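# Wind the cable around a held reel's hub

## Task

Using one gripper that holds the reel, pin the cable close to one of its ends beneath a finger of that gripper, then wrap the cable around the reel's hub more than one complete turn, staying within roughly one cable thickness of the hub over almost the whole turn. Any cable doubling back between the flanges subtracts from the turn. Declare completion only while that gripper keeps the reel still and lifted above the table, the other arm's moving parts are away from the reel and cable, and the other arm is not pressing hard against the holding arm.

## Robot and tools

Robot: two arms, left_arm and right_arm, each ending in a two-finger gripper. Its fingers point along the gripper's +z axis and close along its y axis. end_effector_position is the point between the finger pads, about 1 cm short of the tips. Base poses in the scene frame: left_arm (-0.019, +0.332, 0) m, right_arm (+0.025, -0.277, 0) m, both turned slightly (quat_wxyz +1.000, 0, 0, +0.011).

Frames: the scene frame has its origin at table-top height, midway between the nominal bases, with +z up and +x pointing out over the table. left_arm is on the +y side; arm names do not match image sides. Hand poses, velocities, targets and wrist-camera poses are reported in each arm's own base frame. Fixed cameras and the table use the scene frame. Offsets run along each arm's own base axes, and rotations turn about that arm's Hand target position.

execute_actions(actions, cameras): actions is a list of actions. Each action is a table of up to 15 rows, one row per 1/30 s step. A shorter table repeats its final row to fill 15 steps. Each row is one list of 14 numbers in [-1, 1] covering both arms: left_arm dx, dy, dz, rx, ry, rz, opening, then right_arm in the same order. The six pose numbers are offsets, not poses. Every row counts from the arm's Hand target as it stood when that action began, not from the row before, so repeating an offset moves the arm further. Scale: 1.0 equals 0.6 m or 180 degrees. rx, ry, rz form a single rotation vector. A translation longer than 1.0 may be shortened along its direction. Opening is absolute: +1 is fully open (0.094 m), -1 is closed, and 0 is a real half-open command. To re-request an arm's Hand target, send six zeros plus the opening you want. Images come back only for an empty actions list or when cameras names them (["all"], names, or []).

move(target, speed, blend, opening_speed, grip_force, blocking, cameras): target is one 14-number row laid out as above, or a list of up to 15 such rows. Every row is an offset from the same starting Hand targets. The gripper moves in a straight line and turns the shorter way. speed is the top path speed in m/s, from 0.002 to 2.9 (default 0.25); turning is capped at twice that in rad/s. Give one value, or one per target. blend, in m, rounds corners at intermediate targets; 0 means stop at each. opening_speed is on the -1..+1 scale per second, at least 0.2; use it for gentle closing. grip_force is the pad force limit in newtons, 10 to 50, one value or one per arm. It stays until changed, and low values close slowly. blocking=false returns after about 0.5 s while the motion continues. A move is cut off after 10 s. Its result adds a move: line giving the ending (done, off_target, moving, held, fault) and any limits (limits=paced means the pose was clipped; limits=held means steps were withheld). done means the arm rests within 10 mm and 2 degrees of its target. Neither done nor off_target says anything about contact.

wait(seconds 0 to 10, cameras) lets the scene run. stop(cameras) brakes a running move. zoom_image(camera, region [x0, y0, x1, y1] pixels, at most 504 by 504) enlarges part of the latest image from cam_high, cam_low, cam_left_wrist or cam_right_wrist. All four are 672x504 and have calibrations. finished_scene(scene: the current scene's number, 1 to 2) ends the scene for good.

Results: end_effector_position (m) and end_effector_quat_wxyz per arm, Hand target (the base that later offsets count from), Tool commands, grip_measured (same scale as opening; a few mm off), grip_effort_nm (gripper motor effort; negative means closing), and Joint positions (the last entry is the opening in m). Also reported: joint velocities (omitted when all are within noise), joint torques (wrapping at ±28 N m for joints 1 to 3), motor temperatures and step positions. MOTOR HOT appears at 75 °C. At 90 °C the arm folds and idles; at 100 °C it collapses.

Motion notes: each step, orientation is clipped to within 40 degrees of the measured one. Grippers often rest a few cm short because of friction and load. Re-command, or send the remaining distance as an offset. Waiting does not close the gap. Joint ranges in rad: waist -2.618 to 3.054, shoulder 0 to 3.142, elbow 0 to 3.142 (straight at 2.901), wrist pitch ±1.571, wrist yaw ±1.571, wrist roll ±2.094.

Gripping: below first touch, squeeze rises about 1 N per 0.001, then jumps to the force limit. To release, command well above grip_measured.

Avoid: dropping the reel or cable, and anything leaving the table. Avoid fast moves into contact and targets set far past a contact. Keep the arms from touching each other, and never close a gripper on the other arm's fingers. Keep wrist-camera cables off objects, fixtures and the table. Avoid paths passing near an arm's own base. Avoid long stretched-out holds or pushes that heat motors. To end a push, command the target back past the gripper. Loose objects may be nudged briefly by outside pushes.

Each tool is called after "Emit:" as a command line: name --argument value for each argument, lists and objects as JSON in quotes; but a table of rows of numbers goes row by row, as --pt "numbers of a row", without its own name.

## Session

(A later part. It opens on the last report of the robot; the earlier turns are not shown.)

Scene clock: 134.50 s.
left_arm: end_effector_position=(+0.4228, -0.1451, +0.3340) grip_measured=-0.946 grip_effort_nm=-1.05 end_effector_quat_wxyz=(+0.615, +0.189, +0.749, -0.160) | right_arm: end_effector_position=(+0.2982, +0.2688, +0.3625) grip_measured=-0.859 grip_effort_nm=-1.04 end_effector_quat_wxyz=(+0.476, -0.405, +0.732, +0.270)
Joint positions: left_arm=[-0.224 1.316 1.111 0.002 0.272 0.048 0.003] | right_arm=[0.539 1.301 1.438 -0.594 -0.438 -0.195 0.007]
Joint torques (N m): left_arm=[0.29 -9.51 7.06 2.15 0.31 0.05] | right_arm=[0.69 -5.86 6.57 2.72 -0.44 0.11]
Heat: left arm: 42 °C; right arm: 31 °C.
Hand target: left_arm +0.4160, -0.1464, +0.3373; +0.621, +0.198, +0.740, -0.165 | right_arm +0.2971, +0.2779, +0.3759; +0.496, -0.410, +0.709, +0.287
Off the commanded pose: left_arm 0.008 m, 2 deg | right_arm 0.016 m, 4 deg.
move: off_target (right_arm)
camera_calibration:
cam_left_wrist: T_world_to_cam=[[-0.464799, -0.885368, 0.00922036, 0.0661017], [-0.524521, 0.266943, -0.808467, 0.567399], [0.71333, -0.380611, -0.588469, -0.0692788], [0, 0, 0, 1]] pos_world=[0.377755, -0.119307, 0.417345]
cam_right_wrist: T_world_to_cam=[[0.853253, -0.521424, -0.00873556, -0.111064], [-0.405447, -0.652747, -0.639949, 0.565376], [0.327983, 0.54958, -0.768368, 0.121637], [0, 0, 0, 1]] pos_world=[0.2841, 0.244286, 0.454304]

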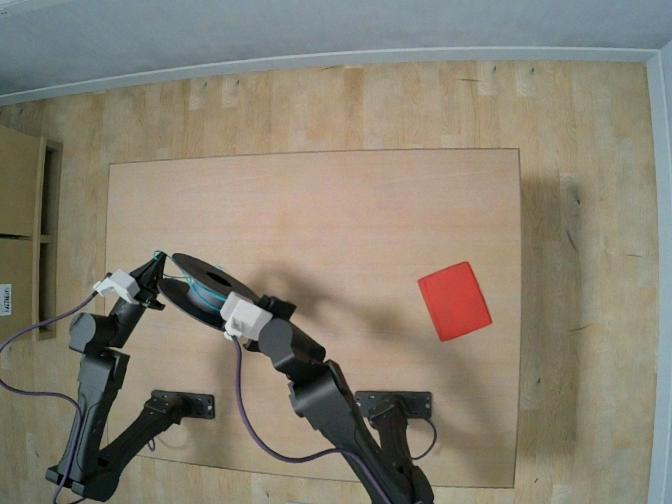

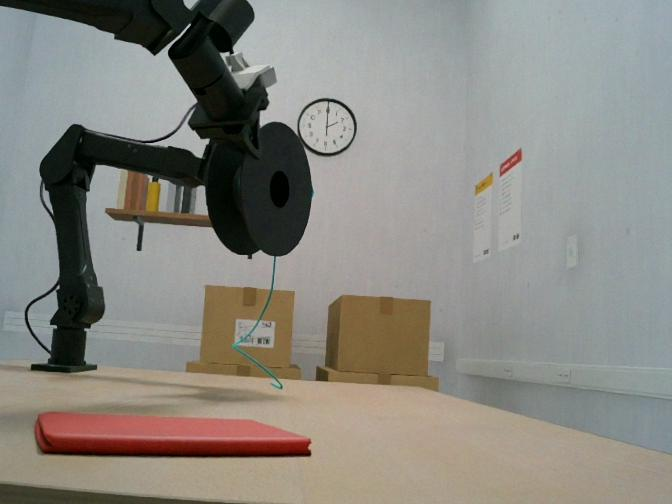

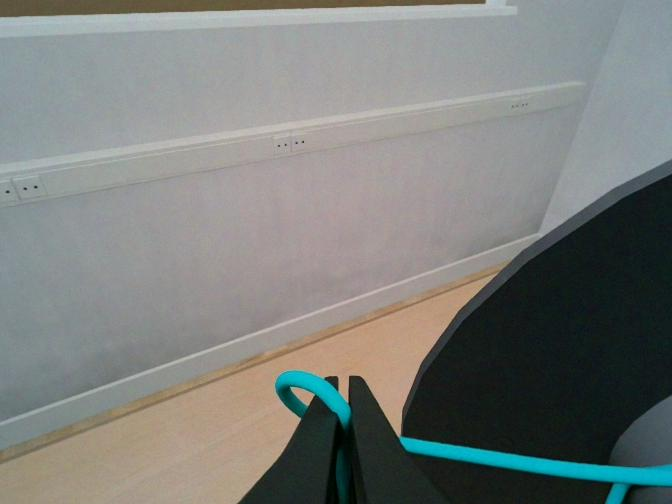

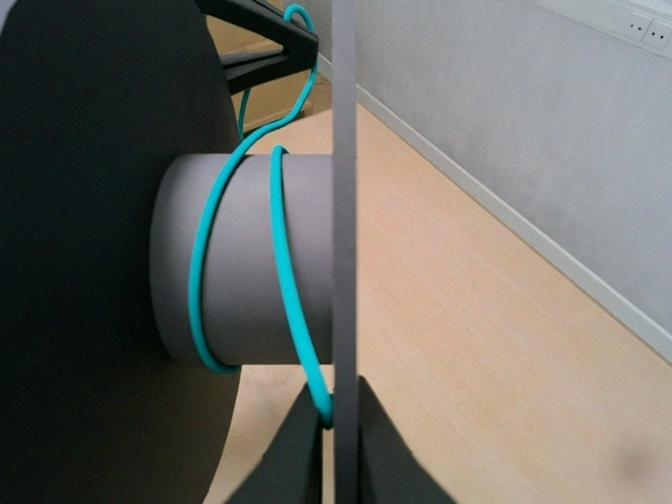

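Emit:
move --pt "0.0 0.0 -0.1 0 0 0 -1 0 0 0 0 0 0 -1" --pt "-0.01 -0.01 -0.17 0 0 0 -1 0 0 0 0 0 0 -1" --speed 0.06 --blend 0.01 --cameras '["all"]'

Scene clock: 138.07 s.
left_arm: end_effector_position=(+0.4105, -0.1515, +0.2472) grip_measured=-0.946 grip_effort_nm=-1.05 end_effector_quat_wxyz=(+0.627, +0.199, +0.734, -0.169) | right_arm: end_effector_position=(+0.2977, +0.2691, +0.3625) grip_measured=-0.860 grip_effort_nm=-1.04 end_effector_quat_wxyz=(+0.476, -0.405, +0.732, +0.271)
Joint positions: left_arm=[-0.24 1.335 0.736 0.435 0.283 0.048 0.003] | right_arm=[0.539 1.301 1.438 -0.595 -0.441 -0.195 0.007]
Joint torques (N m): left_arm=[-0.68 -5.91 6.83 2.13 -0.13 0.02] | right_arm=[0.69 -5.79 6.54 2.7 -0.43 0.11]
Heat: left arm: 42 °C; right arm: 31 °C.
Hand target: left_arm +0.4101, -0.1523, +0.2351; +0.621, +0.198, +0.741, -0.165 | right_arm +0.2971, +0.2779, +0.3759; +0.496, -0.410, +0.709, +0.287
Off the commanded pose: left_arm 0.012 m, 1 deg | right_arm 0.016 m, 4 deg.
move: off_target (left_arm, right_arm)
camera_calibration:
cam_left_wrist: T_world_to_cam=[[-0.489305, -0.872112, 0.00110614, 0.0695651], [-0.486431, 0.271863, -0.830347, 0.483072], [0.723855, -0.406831, -0.557246, -0.130022], [0, 0, 0, 1]] pos_world=[0.363136, -0.123557, 0.328586]
cam_right_wrist: T_world_to_cam=[[0.854667, -0.51908, -0.0100682, -0.111068], [-0.404303, -0.65327, -0.640139, 0.565275], [0.325706, 0.551176, -0.768193, 0.121802], [0, 0, 0, 1]] pos_world=[0.283797, 0.244489, 0.454304]

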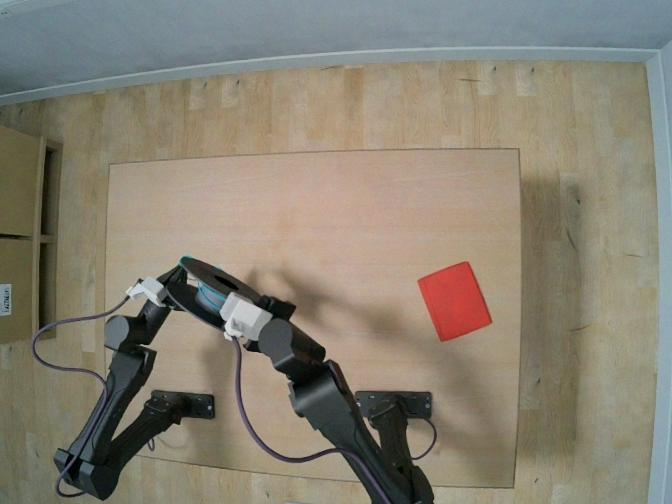

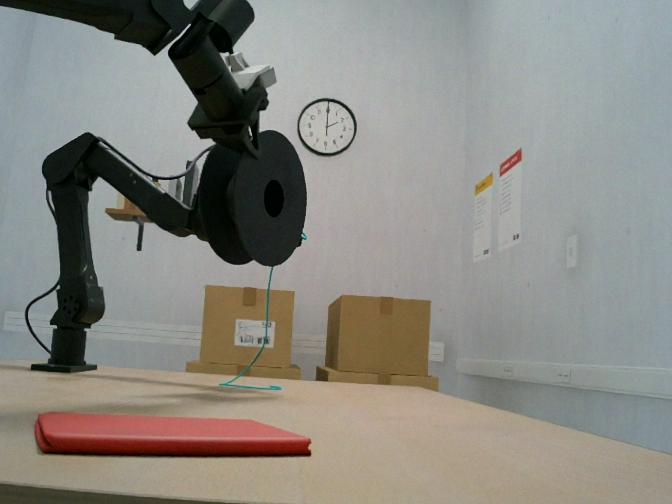

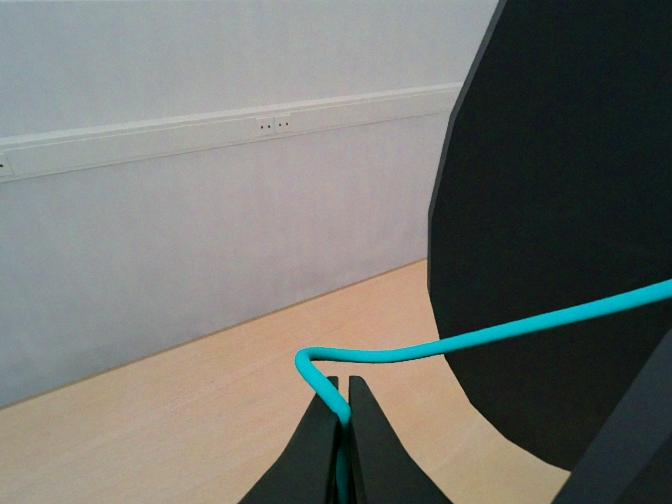

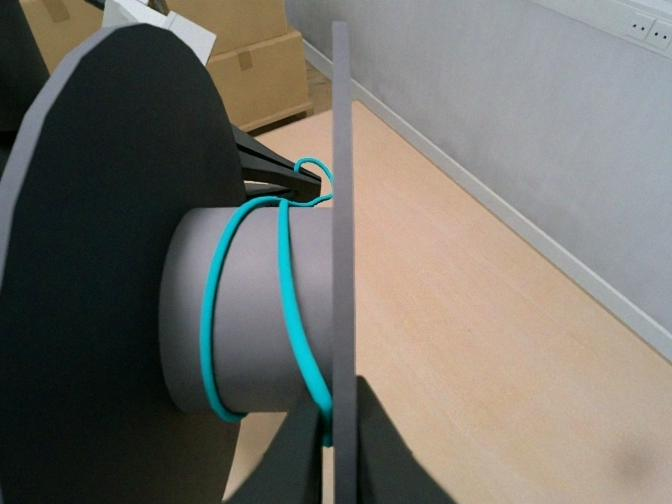

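Emit:
move --pt "0.012 0.02 0.045 0 0 0 -1 0 0 0 0 0 0 -1" --speed 0.06 --cameras '["cam_right_wrist","cam_left_wrist"]'

Emit:
move --pt "0 0 0 0 0 0 -0.4 0 0 0 0 0 0 -1" --pt "-0.15 0.09 0.0 0 0 0 -0.4 0 0 0 0 0 0 -1" --speed 0.06 --opening_speed 0.5 --cameras '["all"]'

Scene clock: 140.03 s.
left_arm: end_effector_position=(+0.4143, -0.1418, +0.2451) grip_measured=-0.946 grip_effort_nm=-1.05 end_effector_quat_wxyz=(+0.607, +0.194, +0.752, -0.169) | right_arm: end_effector_position=(+0.2973, +0.2695, +0.3629) grip_measured=-0.860 grip_effort_nm=-1.04 end_effector_quat_wxyz=(+0.476, -0.406, +0.731, +0.273)
Joint positions: left_arm=[-0.206 1.335 0.78 0.338 0.311 0.048 0.003] | right_arm=[0.539 1.301 1.438 -0.593 -0.444 -0.195 0.007]
Joint torques (N m): left_arm=[0.68 -8.06 11.89 1.88 0.13 0.09] | right_arm=[0.69 -5.83 6.53 2.72 -0.39 0.11]
Heat: left arm: 43 °C; right arm: 31 °C.
Hand target: left_arm +0.4173, -0.1404, +0.2622; +0.621, +0.198, +0.740, -0.166 | right_arm +0.2971, +0.2779, +0.3760; +0.497, -0.410, +0.709, +0.287
Off the commanded pose: left_arm 0.017 m, 2 deg | right_arm 0.016 m, 4 deg.
move: off_target (left_arm, right_arm)
camera_calibration:
cam_left_wrist: T_world_to_cam=[[-0.481898, -0.875973, 0.0211294, 0.0714166], [-0.532028, 0.273354, -0.801388, 0.49248], [0.696219, -0.397429, -0.597771, -0.10722], [0, 0, 0, 1]] pos_world=[0.371077, -0.114674, 0.329066]
cam_right_wrist: T_world_to_cam=[[0.856274, -0.516407, -0.0109077, -0.111428], [-0.40217, -0.653304, -0.641446, 0.565476], [0.324121, 0.55364, -0.767091, 0.121366], [0, 0, 0, 1]] pos_world=[0.283493, 0.244692, 0.454606]
Images, in order (width x height): cam_left_wrist 672x504, cam_right_wrist 672x504.

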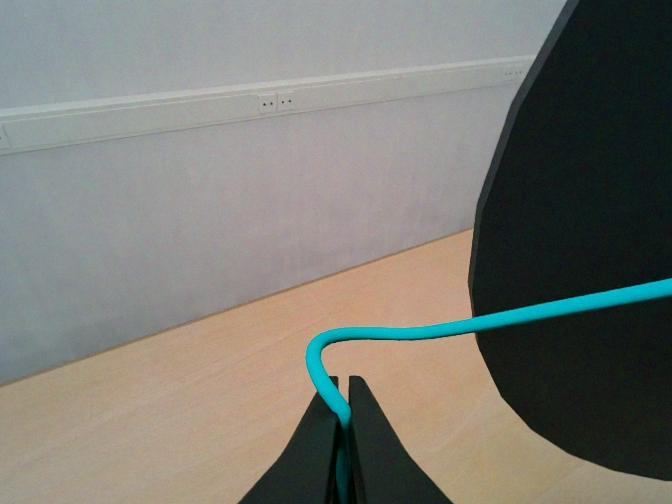

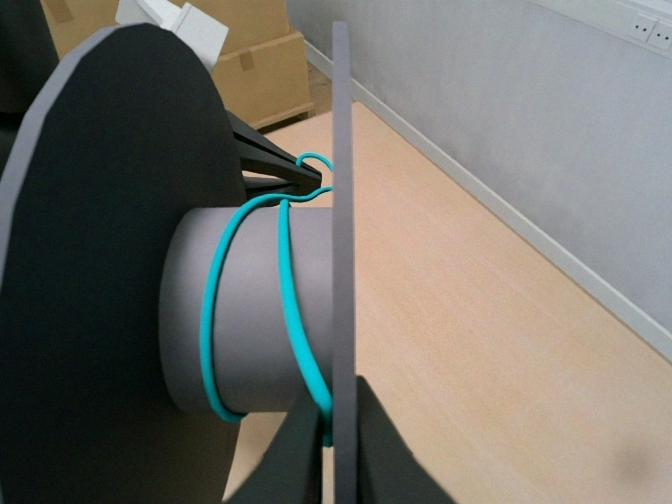

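Scene clock: 143.83 s.
left_arm: end_effector_position=(+0.3322, -0.0874, +0.2712) grip_measured=-0.402 grip_effort_nm=0.09 end_effector_quat_wxyz=(+0.627, +0.195, +0.736, -0.165) | right_arm: end_effector_position=(+0.2972, +0.2696, +0.3630) grip_measured=-0.860 grip_effort_nm=-1.05 end_effector_quat_wxyz=(+0.476, -0.406, +0.731, +0.273)
Joint positions: left_arm=[-0.003 0.902 0.61 0.109 0.507 0.09 0.028] | right_arm=[0.539 1.301 1.438 -0.593 -0.445 -0.195 0.007]
Joint torques (N m): left_arm=[0.72 -4.22 6.83 1.83 0.22 0.09] | right_arm=[0.69 -5.79 6.52 2.71 -0.34 0.11]
Heat: left arm: 42 °C; right arm: 31 °C.
Hand target: left_arm +0.3272, -0.0864, +0.2621; +0.621, +0.198, +0.740, -0.165 | right_arm +0.2971, +0.2779, +0.3759; +0.496, -0.410, +0.709, +0.287
Off the commanded pose: left_arm 0.010 m, 1 deg | right_arm 0.015 m, 4 deg.
move: off_target (right_arm)
camera_calibration:
cam_left_wrist: T_world_to_cam=[[-0.479486, -0.877546, 0.00247057, 0.0829764], [-0.492085, 0.266539, -0.82874, 0.448421], [0.726599, -0.398585, -0.559629, -0.0332874], [0, 0, 0, 1]] pos_world=[0.284634, -0.059974, 0.352791]
cam_right_wrist: T_world_to_cam=[[0.856814, -0.515506, -0.0111147, -0.111534], [-0.401408, -0.653334, -0.641893, 0.565455], [0.323638, 0.554444, -0.766714, 0.121277], [0, 0, 0, 1]] pos_world=[0.283292, 0.244693, 0.454707]

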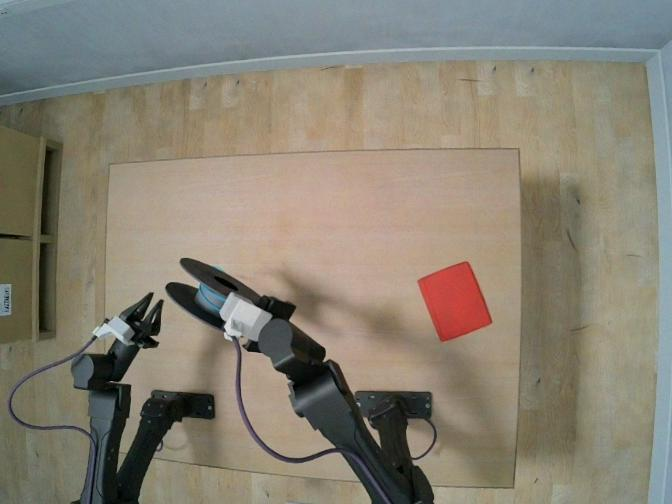

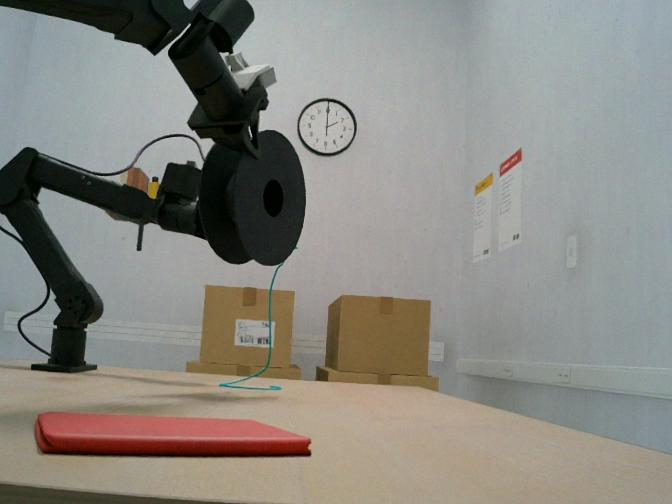

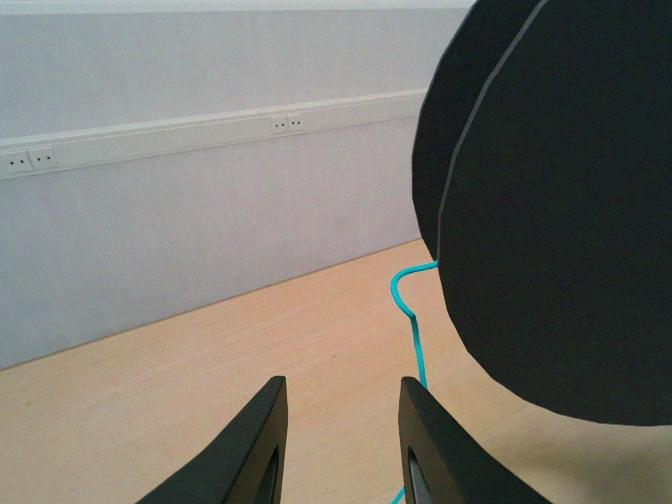

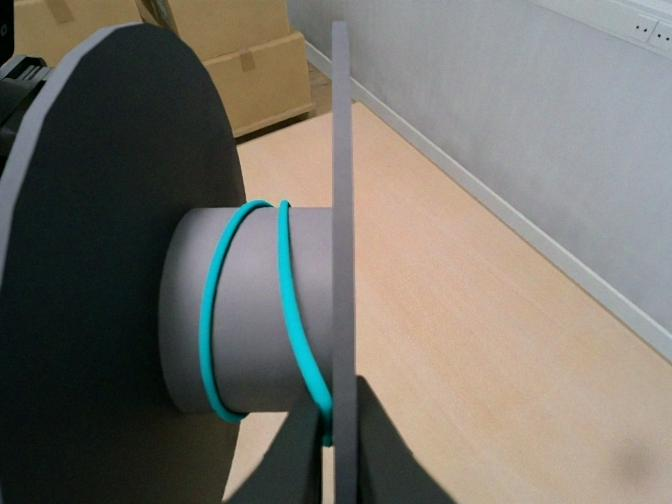

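Emit:
move --pt "0.05 0.08 0.15 0 0 0 -0.4 0 0 0 0 0 0 -1" --pt "0.15 0.06 0.32 0.09 0.1 -0.13 -0.4 0 0 0 0 0 0 -1" --speed 0.2 --blend 0.03 --cameras '["all"]'

Emit:
zoom_image --camera "cam_left_wrist" --region '[250, 150, 672, 504]'

Emit:
zoom_image --camera "cam_right_wrist" --region '[100, 160, 440, 500]'

Emit:
zoom_image --camera "cam_high" --region '[140, 220, 300, 350]'

Scene clock: 147.77 s.
left_arm: end_effector_position=(+0.4156, -0.0454, +0.4584) grip_measured=-0.402 grip_effort_nm=0.09 end_effector_quat_wxyz=(+0.508, +0.352, +0.765, -0.180) | right_arm: end_effector_position=(+0.2972, +0.2696, +0.3630) grip_measured=-0.860 grip_effort_nm=-1.05 end_effector_quat_wxyz=(+0.476, -0.406, +0.731, +0.273)
Joint positions: left_arm=[0.224 2.01 2.844 -1.537 0.867 0.664 0.028] | right_arm=[0.539 1.301 1.438 -0.593 -0.445 -0.195 0.007]
Joint torques (N m): left_arm=[-0.62 -8.42 6.75 1.31 0.58 0.06] | right_arm=[0.66 -5.82 6.5 2.71 -0.36 0.13]
Heat: left arm: 42 °C; right arm: 31 °C.
Hand target: left_arm +0.4172, -0.0503, +0.4542; +0.419, +0.399, +0.788, -0.211 | right_arm +0.2971, +0.2779, +0.3759; +0.496, -0.410, +0.709, +0.287
Off the commanded pose: left_arm 0.007 m, 12 deg | right_arm 0.015 m, 4 deg.
elbow stopped short (left arm): the move would have taken joint 3 (elbow) straighter than the controller allows.
joint sent to its limit (left arm) — joint 4 (wrist pitch), lower limit. The joint targets are off in orientation, not in position.
move: off_target (left_arm, right_arm)
camera_calibration:
cam_left_wrist: T_world_to_cam=[[-0.710072, -0.699155, -0.0835534, 0.302794], [-0.495934, 0.580821, -0.64552, 0.565225], [0.499848, -0.416929, -0.759159, 0.212428], [0, 0, 0, 1]] pos_world=[0.389137, -0.0280278, 0.55143]
cam_right_wrist: T_world_to_cam=[[0.856814, -0.515506, -0.0111147, -0.111534], [-0.401408, -0.653334, -0.641893, 0.565455], [0.323638, 0.554444, -0.766714, 0.121277], [0, 0, 0, 1]] pos_world=[0.283292, 0.244693, 0.454707]

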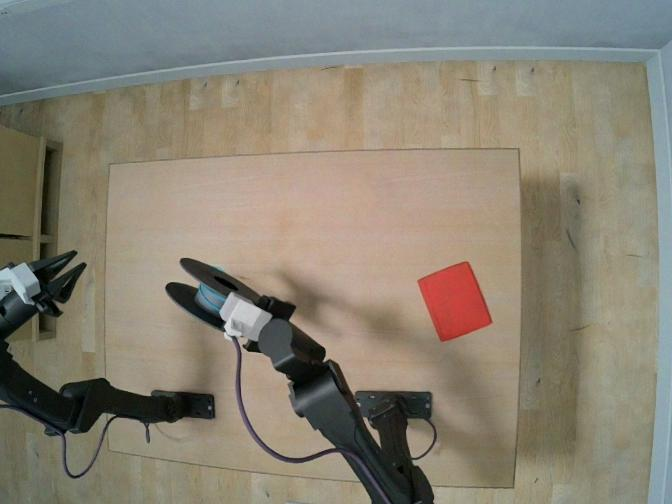

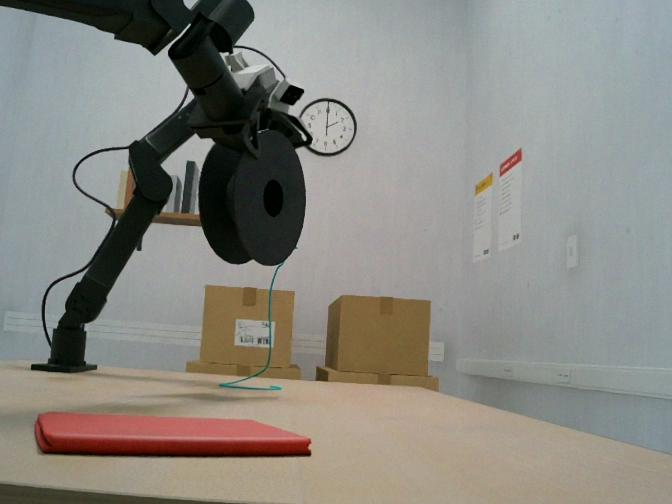

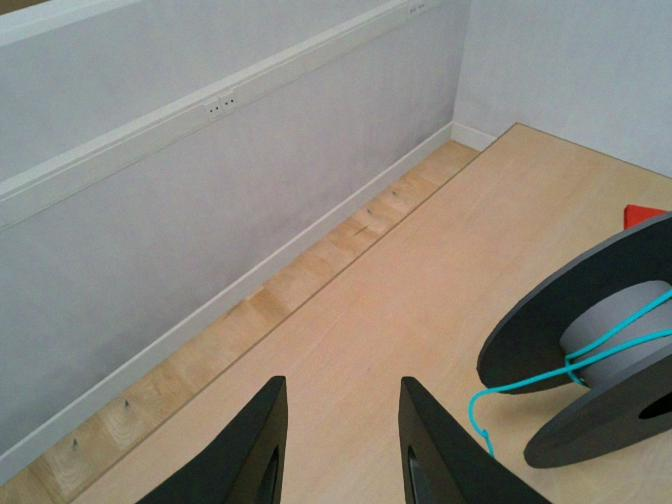

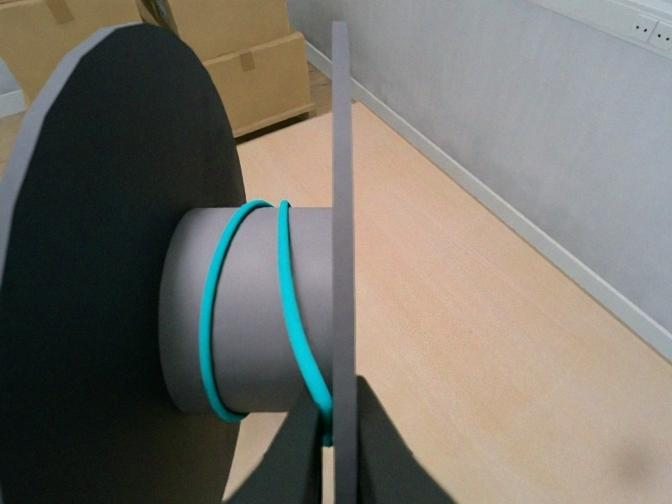

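Scaled by 1.194 from the camera's 672x504 image, which has a finer 960x720 frame.

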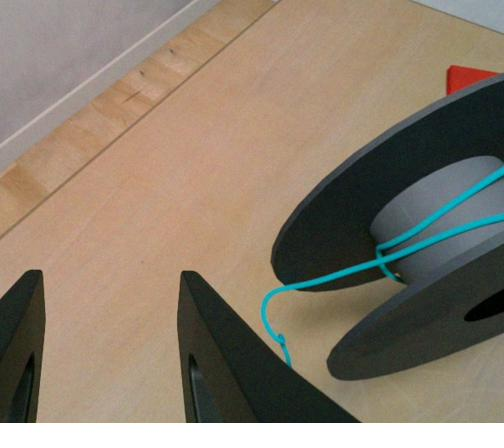

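Scaled by 1.482 from the camera's 672x504 image, which has a finer 960x720 frame.

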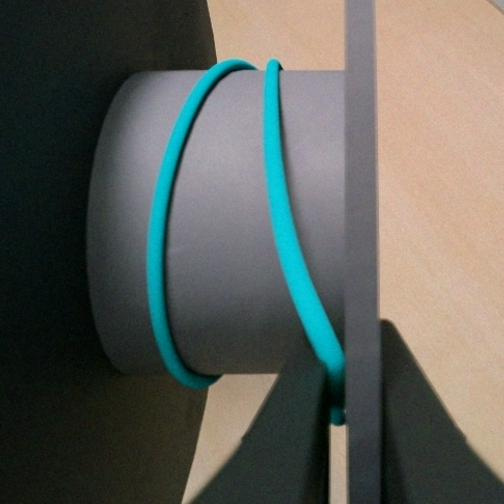

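Scaled by 3.150 from the camera's 672x504 image, which has a finer 960x720 frame.

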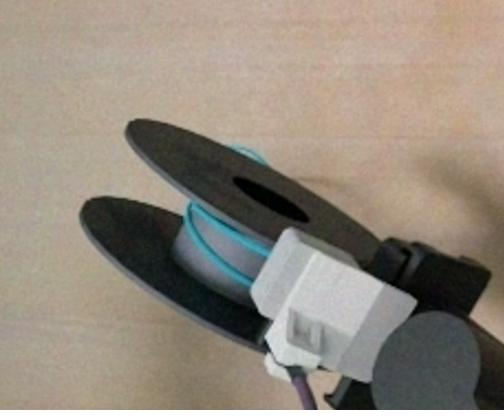

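Emit:
move --pt "-0.05 0.02 -0.15 -0.05 -0.05 0.07 -0.3 0 0 0 0 0 0 -1" --pt "-0.15 -0.06 -0.31 -0.09 -0.1 0.13 -0.3 0 0 0 0 0 0 -1" --speed 0.2 --blend 0.03 --cameras '["cam_left_wrist"]'

Scene clock: 150.93 s.
left_arm: end_effector_position=(+0.3294, -0.0857, +0.2743) grip_measured=-0.302 grip_effort_nm=0.10 end_effector_quat_wxyz=(+0.622, +0.200, +0.739, -0.166) | right_arm: end_effector_position=(+0.2972, +0.2696, +0.3630) grip_measured=-0.860 grip_effort_nm=-1.05 end_effector_quat_wxyz=(+0.476, -0.406, +0.731, +0.273)
Joint positions: left_arm=[0.014 0.894 0.633 0.061 0.531 0.105 0.033] | right_arm=[0.539 1.301 1.438 -0.593 -0.445 -0.195 0.007]
Joint torques (N m): left_arm=[-0.69 -3.59 6.8 1.99 -0.02 -0.05] | right_arm=[0.66 -5.82 6.52 2.72 -0.36 0.11]
Heat: left arm: 42 °C; right arm: 32 °C.
Hand target: left_arm +0.3272, -0.0864, +0.2682; +0.621, +0.198, +0.740, -0.165 | right_arm +0.2971, +0.2779, +0.3759; +0.496, -0.410, +0.709, +0.287
Off the commanded pose: left_arm 0.006 m, 0 deg | right_arm 0.015 m, 4 deg.
move: off_target (right_arm)
camera_calibration:
cam_left_wrist: T_world_to_cam=[[-0.487912, -0.872893, 0.000332661, 0.0869867], [-0.497586, 0.277818, -0.821721, 0.449956], [0.717182, -0.401093, -0.56989, -0.0231632], [0, 0, 0, 1]] pos_world=[0.282946, -0.0583663, 0.356509]
Images, in order (width x height): cam_left_wrist 672x504.

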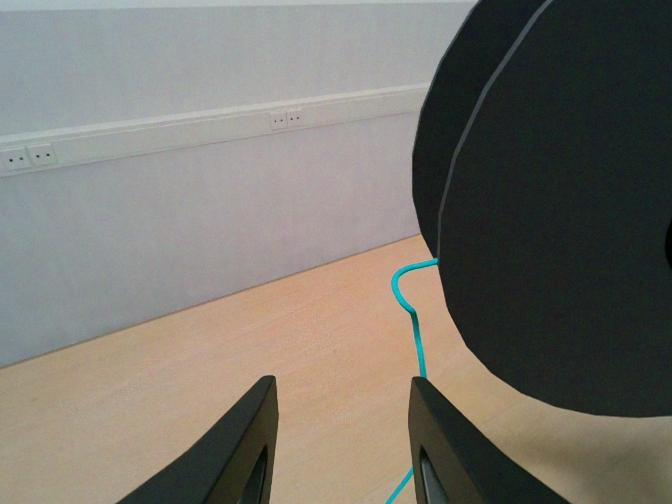

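Emit:
move --pt "-0.033 -0.035 -0.06 0 0 0 -0.45 0 0 0 0 0 0 -1" --pt "0.025 -0.067 -0.085 0 0 0 -0.45 0 0 0 0 0 0 -1" --speed 0.08 --cameras '["cam_left_wrist"]'

Scene clock: 154.03 s.
left_arm: end_effector_position=(+0.3412, -0.1258, +0.2179) grip_measured=-0.448 grip_effort_nm=-0.14 end_effector_quat_wxyz=(+0.619, +0.200, +0.741, -0.167) | right_arm: end_effector_position=(+0.2972, +0.2696, +0.3630) grip_measured=-0.860 grip_effort_nm=-1.04 end_effector_quat_wxyz=(+0.476, -0.406, +0.731, +0.273)
Joint positions: left_arm=[-0.197 1.028 0.459 0.38 0.326 0.061 0.026] | right_arm=[0.539 1.301 1.438 -0.593 -0.445 -0.195 0.007]
Joint torques (N m): left_arm=[-0.73 -3.08 8.51 2.11 -0.11 -0.05] | right_arm=[0.7 -5.82 6.56 2.71 -0.39 0.11]
Heat: left arm: 42 °C; right arm: 32 °C.
Hand target: left_arm +0.3422, -0.1265, +0.2173; +0.621, +0.198, +0.740, -0.165 | right_arm +0.2971, +0.2779, +0.3759; +0.496, -0.410, +0.709, +0.287
Off the commanded pose: left_arm 0.001 m, 0 deg | right_arm 0.015 m, 4 deg.
move: off_target (right_arm)
camera_calibration:
cam_left_wrist: T_world_to_cam=[[-0.489552, -0.871968, 0.00317938, 0.0576902], [-0.502788, 0.279299, -0.818044, 0.421866], [0.712421, -0.402073, -0.575147, -0.0772026], [0, 0, 0, 1]] pos_world=[0.295353, -0.098564, 0.300519]
Images, in order (width x height): cam_left_wrist 672x504.

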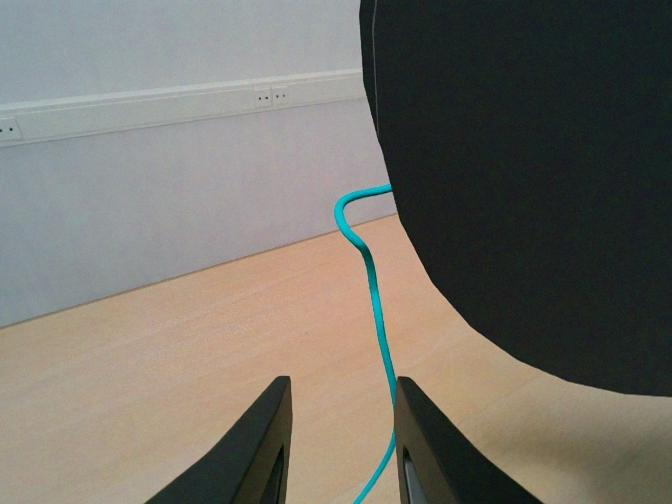

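Emit:
move --pt "0.0 -0.03 -0.02 0 0 0 -0.45 0 0 0 0 0 0 -1" --pt "0.062 -0.061 -0.045 0 0 0 -0.45 0 0 0 0 0 0 -1" --speed 0.07 --cameras '["cam_left_wrist","cam_right_wrist"]'

Scene clock: 156.60 s.
left_arm: end_effector_position=(+0.3711, -0.1599, +0.1785) grip_measured=-0.448 grip_effort_nm=-0.14 end_effector_quat_wxyz=(+0.608, +0.202, +0.749, -0.167) | right_arm: end_effector_position=(+0.2972, +0.2696, +0.3630) grip_measured=-0.860 grip_effort_nm=-1.05 end_effector_quat_wxyz=(+0.476, -0.406, +0.731, +0.273)
Joint positions: left_arm=[-0.316 1.319 0.47 0.64 0.211 0.039 0.026] | right_arm=[0.539 1.301 1.438 -0.593 -0.445 -0.195 0.007]
Joint torques (N m): left_arm=[-0.73 -4.68 11.11 2.12 -0.12 -0.06] | right_arm=[0.68 -5.76 6.54 2.71 -0.36 0.11]
Heat: left arm: 42 °C; right arm: 32 °C.
Hand target: left_arm +0.3794, -0.1631, +0.1902; +0.621, +0.198, +0.740, -0.165 | right_arm +0.2971, +0.2779, +0.3759; +0.496, -0.410, +0.709, +0.287
Off the commanded pose: left_arm 0.015 m, 2 deg | right_arm 0.015 m, 4 deg.
move: off_target (left_arm, right_arm)
camera_calibration:
cam_left_wrist: T_world_to_cam=[[-0.491108, -0.871064, 0.00778454, 0.0426097], [-0.523021, 0.287711, -0.802291, 0.420217], [0.696607, -0.398084, -0.596882, -0.124556], [0, 0, 0, 1]] pos_world=[0.327475, -0.133369, 0.26246]
cam_right_wrist: T_world_to_cam=[[0.856814, -0.515506, -0.0111147, -0.111534], [-0.401408, -0.653334, -0.641893, 0.565455], [0.323638, 0.554444, -0.766714, 0.121277], [0, 0, 0, 1]] pos_world=[0.283292, 0.244693, 0.454707]
Images, in order (width x height): cam_left_wrist 672x504, cam_right_wrist 672x504.

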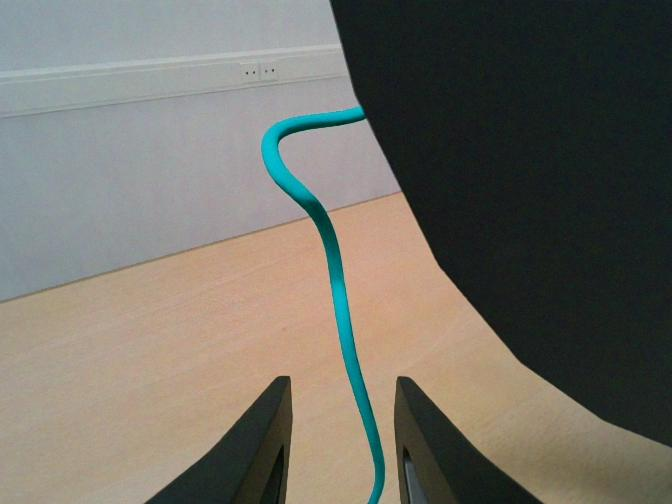

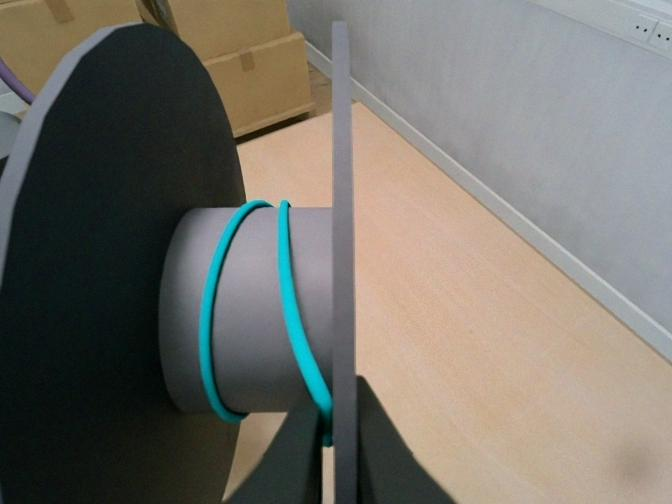

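Emit:
move --pt "0.042 -0.02 0.005 0 0 0 -0.45 0 0 0 0 0 0 -1" --pt "0.042 -0.02 0.005 0 0 0 -1 0 0 0 0 0 0 -1" --speed 0.07 --cameras '["cam_left_wrist"]'

Scene clock: 158.23 s.
left_arm: end_effector_position=(+0.3960, -0.1710, +0.1815) grip_measured=-0.956 grip_effort_nm=-1.05 end_effector_quat_wxyz=(+0.608, +0.201, +0.749, -0.167) | right_arm: end_effector_position=(+0.2997, +0.2687, +0.3642) grip_measured=-0.860 grip_effort_nm=-1.05 end_effector_quat_wxyz=(+0.481, -0.404, +0.731, +0.268)
Joint positions: left_arm=[-0.327 1.431 0.569 0.652 0.198 0.036 0.002] | right_arm=[0.539 1.301 1.438 -0.585 -0.433 -0.195 0.007]
Joint torques (N m): left_arm=[-0.85 -5.91 11.32 2.13 -0.14 -0.06] | right_arm=[0.7 -5.81 6.53 2.63 -0.49 0.11]
Heat: left arm: 42 °C; right arm: 32 °C.
Hand target: left_arm +0.4046, -0.1752, +0.1932; +0.621, +0.198, +0.740, -0.165 | right_arm +0.2971, +0.2779, +0.3759; +0.496, -0.410, +0.709, +0.287
Off the commanded pose: left_arm 0.015 m, 2 deg | right_arm 0.015 m, 4 deg.
move: off_target (left_arm, right_arm); target 2's new opening was sent with left_arm's hand 0.015 m and 2 deg from that target
camera_calibration:
cam_left_wrist: T_world_to_cam=[[-0.490199, -0.871575, 0.00794414, 0.044757], [-0.523737, 0.287255, -0.801988, 0.439], [0.69671, -0.397294, -0.597287, -0.144414], [0, 0, 0, 1]] pos_world=[0.352475, -0.144471, 0.265461]
Images, in order (width x height): cam_left_wrist 672x504.

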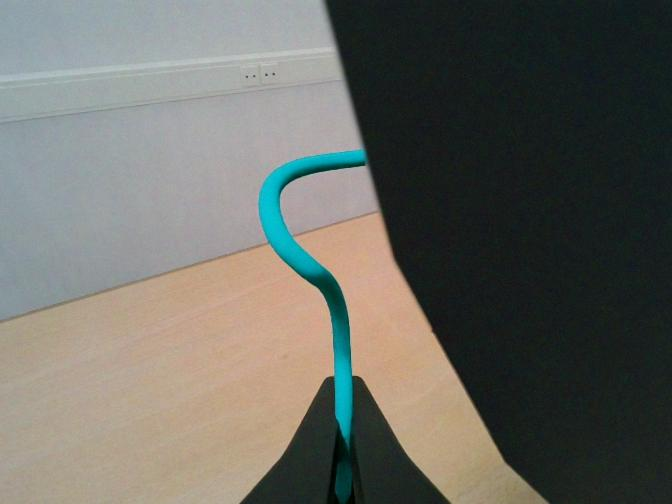

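Emit:
move --pt "0.035 0.06 0.02 0 0 0 -1 0 0 0 0 0 0 -1" --speed 0.05 --cameras '["cam_left_wrist","cam_right_wrist"]'

Scene clock: 160.03 s.
left_arm: end_effector_position=(+0.4184, -0.1393, +0.1993) grip_measured=-0.956 grip_effort_nm=-1.05 end_effector_quat_wxyz=(+0.617, +0.194, +0.744, -0.168) | right_arm: end_effector_position=(+0.2982, +0.2701, +0.3651) grip_measured=-0.860 grip_effort_nm=-1.04 end_effector_quat_wxyz=(+0.480, -0.406, +0.728, +0.273)
Joint positions: left_arm=[-0.194 1.446 0.642 0.611 0.321 0.05 0.002] | right_arm=[0.539 1.301 1.438 -0.583 -0.445 -0.195 0.007]
Joint torques (N m): left_arm=[0.61 -6.28 11.36 1.9 0.14 0.1] | right_arm=[0.68 -5.78 6.54 2.62 -0.38 0.11]
Heat: left arm: 42 °C; right arm: 32 °C.
Hand target: left_arm +0.4256, -0.1392, +0.2051; +0.621, +0.198, +0.741, -0.165 | right_arm +0.2971, +0.2779, +0.3759; +0.496, -0.410, +0.709, +0.287
Off the commanded pose: left_arm 0.009 m, 1 deg | right_arm 0.013 m, 3 deg.
move: off_target (right_arm)
camera_calibration:
cam_left_wrist: T_world_to_cam=[[-0.4812, -0.876502, 0.0138411, 0.077603], [-0.513354, 0.268962, -0.81494, 0.451488], [0.710573, -0.399254, -0.57938, -0.146418], [0, 0, 0, 1]] pos_world=[0.373156, -0.111872, 0.28203]
cam_right_wrist: T_world_to_cam=[[0.856505, -0.516102, -0.00624175, -0.113678], [-0.396331, -0.649894, -0.648505, 0.567438], [0.330638, 0.557922, -0.761185, 0.117242], [0, 0, 0, 1]] pos_world=[0.283495, 0.244693, 0.45652]
Images, in order (width x height): cam_left_wrist 672x504, cam_right_wrist 672x504.

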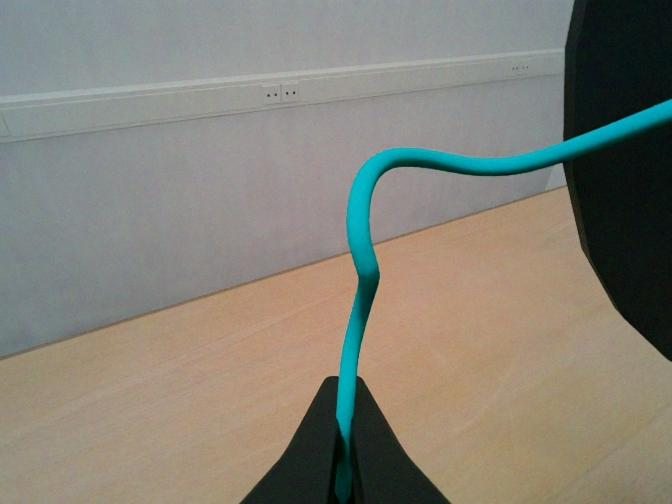

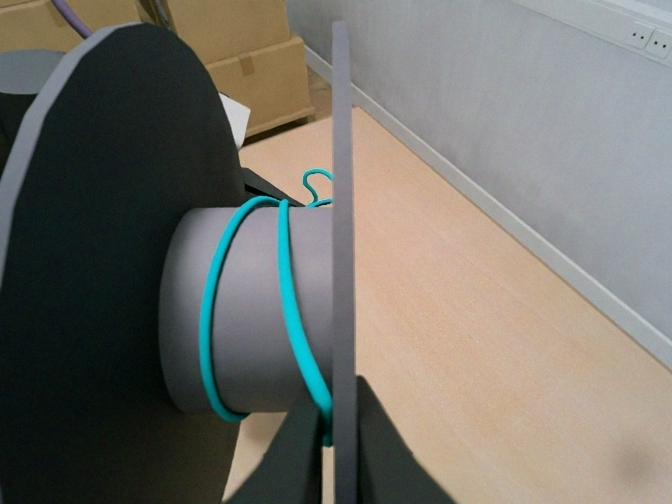

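Emit:
move --pt "0.022 0.04 0.0 0 0 0 -1 0 0 0 0 0 0 -1" --speed 0.04 --cameras '["cam_left_wrist","cam_right_wrist"]'

Emit:
zoom_image --camera "cam_right_wrist" --region '[100, 160, 440, 500]'

Scene clock: 161.57 s.
left_arm: end_effector_position=(+0.4313, -0.1163, +0.2002) grip_measured=-0.956 grip_effort_nm=-1.05 end_effector_quat_wxyz=(+0.618, +0.194, +0.743, -0.169) | right_arm: end_effector_position=(+0.2981, +0.2701, +0.3651) grip_measured=-0.860 grip_effort_nm=-1.04 end_effector_quat_wxyz=(+0.480, -0.406, +0.728, +0.273)
Joint positions: left_arm=[-0.103 1.483 0.678 0.608 0.411 0.068 0.002] | right_arm=[0.539 1.301 1.438 -0.583 -0.445 -0.195 0.007]
Joint torques (N m): left_arm=[0.64 -6.6 11.33 1.86 0.13 0.09] | right_arm=[0.69 -5.81 6.52 2.63 -0.36 0.11]
Heat: left arm: 42 °C; right arm: 32 °C.
Hand target: left_arm +0.4388, -0.1152, +0.2052; +0.621, +0.198, +0.740, -0.165 | right_arm +0.2971, +0.2779, +0.3759; +0.496, -0.410, +0.709, +0.287
Off the commanded pose: left_arm 0.009 m, 1 deg | right_arm 0.013 m, 3 deg.
move: off_target (right_arm)
camera_calibration:
cam_left_wrist: T_world_to_cam=[[-0.482277, -0.875905, 0.014139, 0.104473], [-0.51133, 0.268362, -0.816409, 0.452048], [0.711302, -0.400965, -0.577302, -0.146808], [0, 0, 0, 1]] pos_world=[0.385955, -0.0886692, 0.282827]
cam_right_wrist: T_world_to_cam=[[0.856685, -0.515802, -0.00629948, -0.113724], [-0.396119, -0.649986, -0.648543, 0.567483], [0.330425, 0.558093, -0.761152, 0.11719], [0, 0, 0, 1]] pos_world=[0.283494, 0.244794, 0.45652]
Images, in order (width x height): cam_left_wrist 672x504, cam_right_wrist 672x504.

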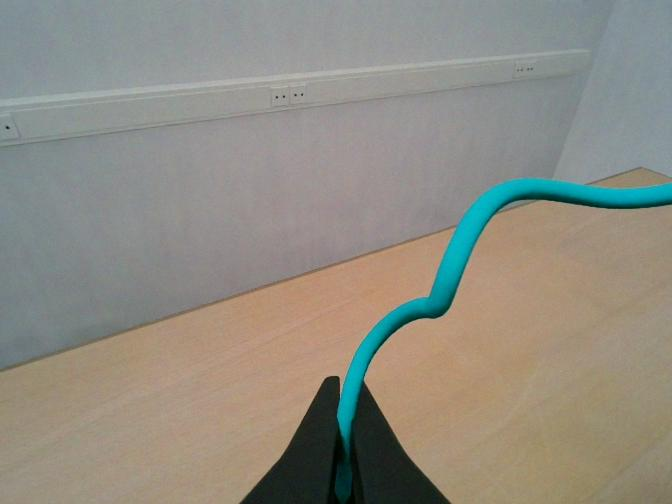

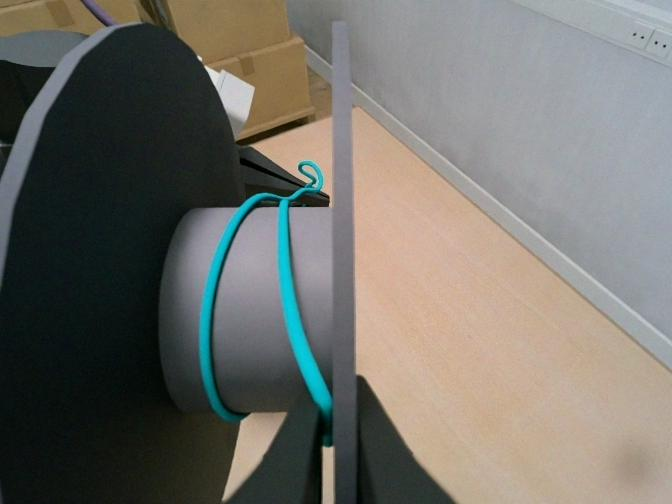

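Scaled by 1.482 from the camera's 672x504 image, which has a finer 960x720 frame.

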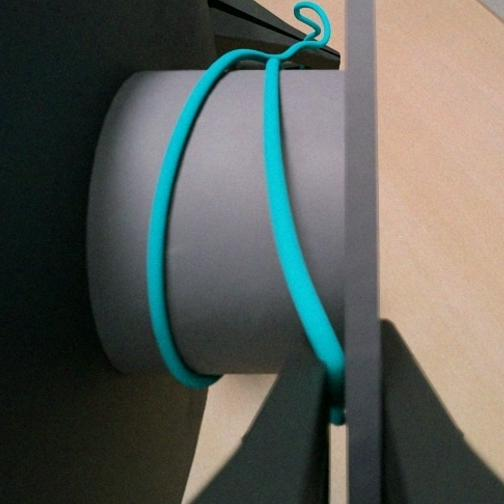

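Continue pulling until taut.

Emit:
move --pt "0.025 0.045 0.0 0 0 0 -1 0 0 0 0 0 0 -1" --speed 0.04

Emit:
move --pt "0.02 0.035 -0.01 0 0 0 -1 0 0 0 0 0 0 -1" --speed 0.04 --cameras '["cam_left_wrist","cam_right_wrist"]'

Emit:
zoom_image --camera "cam_right_wrist" --region '[100, 160, 440, 500]'

Scene clock: 163.13 s.
left_arm: end_effector_position=(+0.4456, -0.0934, +0.2044) grip_measured=-0.956 grip_effort_nm=-1.05 end_effector_quat_wxyz=(+0.621, +0.199, +0.738, -0.173) | right_arm: end_effector_position=(+0.2981, +0.2701, +0.3651) grip_measured=-0.860 grip_effort_nm=-1.04 end_effector_quat_wxyz=(+0.480, -0.406, +0.728, +0.273)
Joint positions: left_arm=[-0.013 1.533 0.733 0.605 0.513 0.089 0.002] | right_arm=[0.539 1.301 1.438 -0.583 -0.445 -0.195 0.007]
Joint torques (N m): left_arm=[0.94 -6.86 11.1 1.77 0.09 0.11] | right_arm=[0.66 -5.79 6.52 2.62 -0.37 0.11]
Heat: left arm: 42 °C; right arm: 32 °C.
Hand target: left_arm +0.4538, -0.0882, +0.2052; +0.621, +0.198, +0.740, -0.165 | right_arm +0.2971, +0.2779, +0.3759; +0.496, -0.410, +0.709, +0.287
Off the commanded pose: left_arm 0.010 m, 1 deg | right_arm 0.013 m, 3 deg.
move: off_target (right_arm)

Scene clock: 164.20 s.
left_arm: end_effector_position=(+0.4543, -0.0805, +0.2021) grip_measured=-0.956 grip_effort_nm=-1.06 end_effector_quat_wxyz=(+0.620, +0.211, +0.733, -0.183) | right_arm: end_effector_position=(+0.2999, +0.2710, +0.3621) grip_measured=-0.860 grip_effort_nm=-1.04 end_effector_quat_wxyz=(+0.477, -0.406, +0.731, +0.272)
Joint positions: left_arm=[0.046 1.586 0.771 0.616 0.605 0.107 0.002] | right_arm=[0.541 1.309 1.438 -0.583 -0.442 -0.195 0.007]
Joint torques (N m): left_arm=[1.76 -6.89 10.66 1.75 -0.25 0.03] | right_arm=[0.54 -6.58 6.56 2.6 -0.41 0.11]
Heat: left arm: 42 °C; right arm: 32 °C.
Hand target: left_arm +0.4658, -0.0672, +0.1992; +0.621, +0.198, +0.740, -0.165 | right_arm +0.2971, +0.2778, +0.3760; +0.497, -0.410, +0.709, +0.287
Off the commanded pose: left_arm 0.018 m, 3 deg | right_arm 0.016 m, 4 deg.
move: off_target (left_arm, right_arm)
camera_calibration:
cam_left_wrist: T_world_to_cam=[[-0.522563, -0.852542, 0.00997882, 0.167858], [-0.484285, 0.287168, -0.82644, 0.447022], [0.701709, -0.4367, -0.562937, -0.149151], [0, 0, 0, 1]] pos_world=[0.408863, -0.0503981, 0.283799]
cam_right_wrist: T_world_to_cam=[[0.85567, -0.51745, -0.00861281, -0.113161], [-0.401091, -0.652556, -0.642881, 0.566989], [0.327038, 0.553549, -0.765918, 0.117868], [0, 0, 0, 1]] pos_world=[0.285695, 0.246191, 0.453809]
Images, in order (width x height): cam_left_wrist 672x504, cam_right_wrist 672x504.

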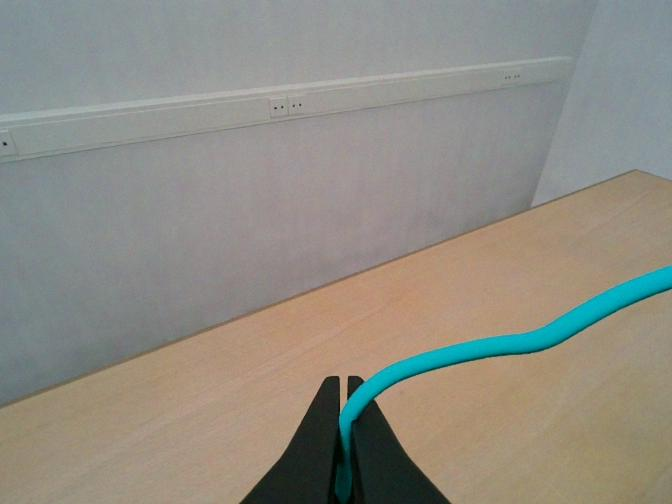

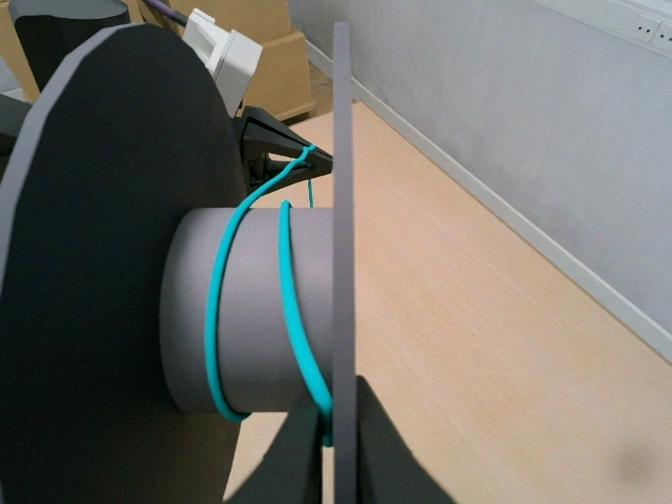

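Scaled by 1.482 from the camera's 672x504 image, which has a finer 960x720 frame.

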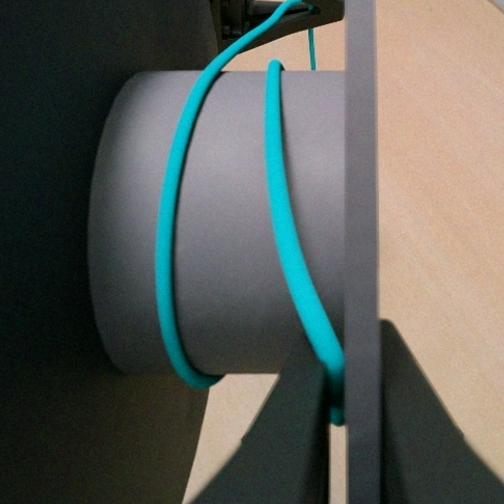

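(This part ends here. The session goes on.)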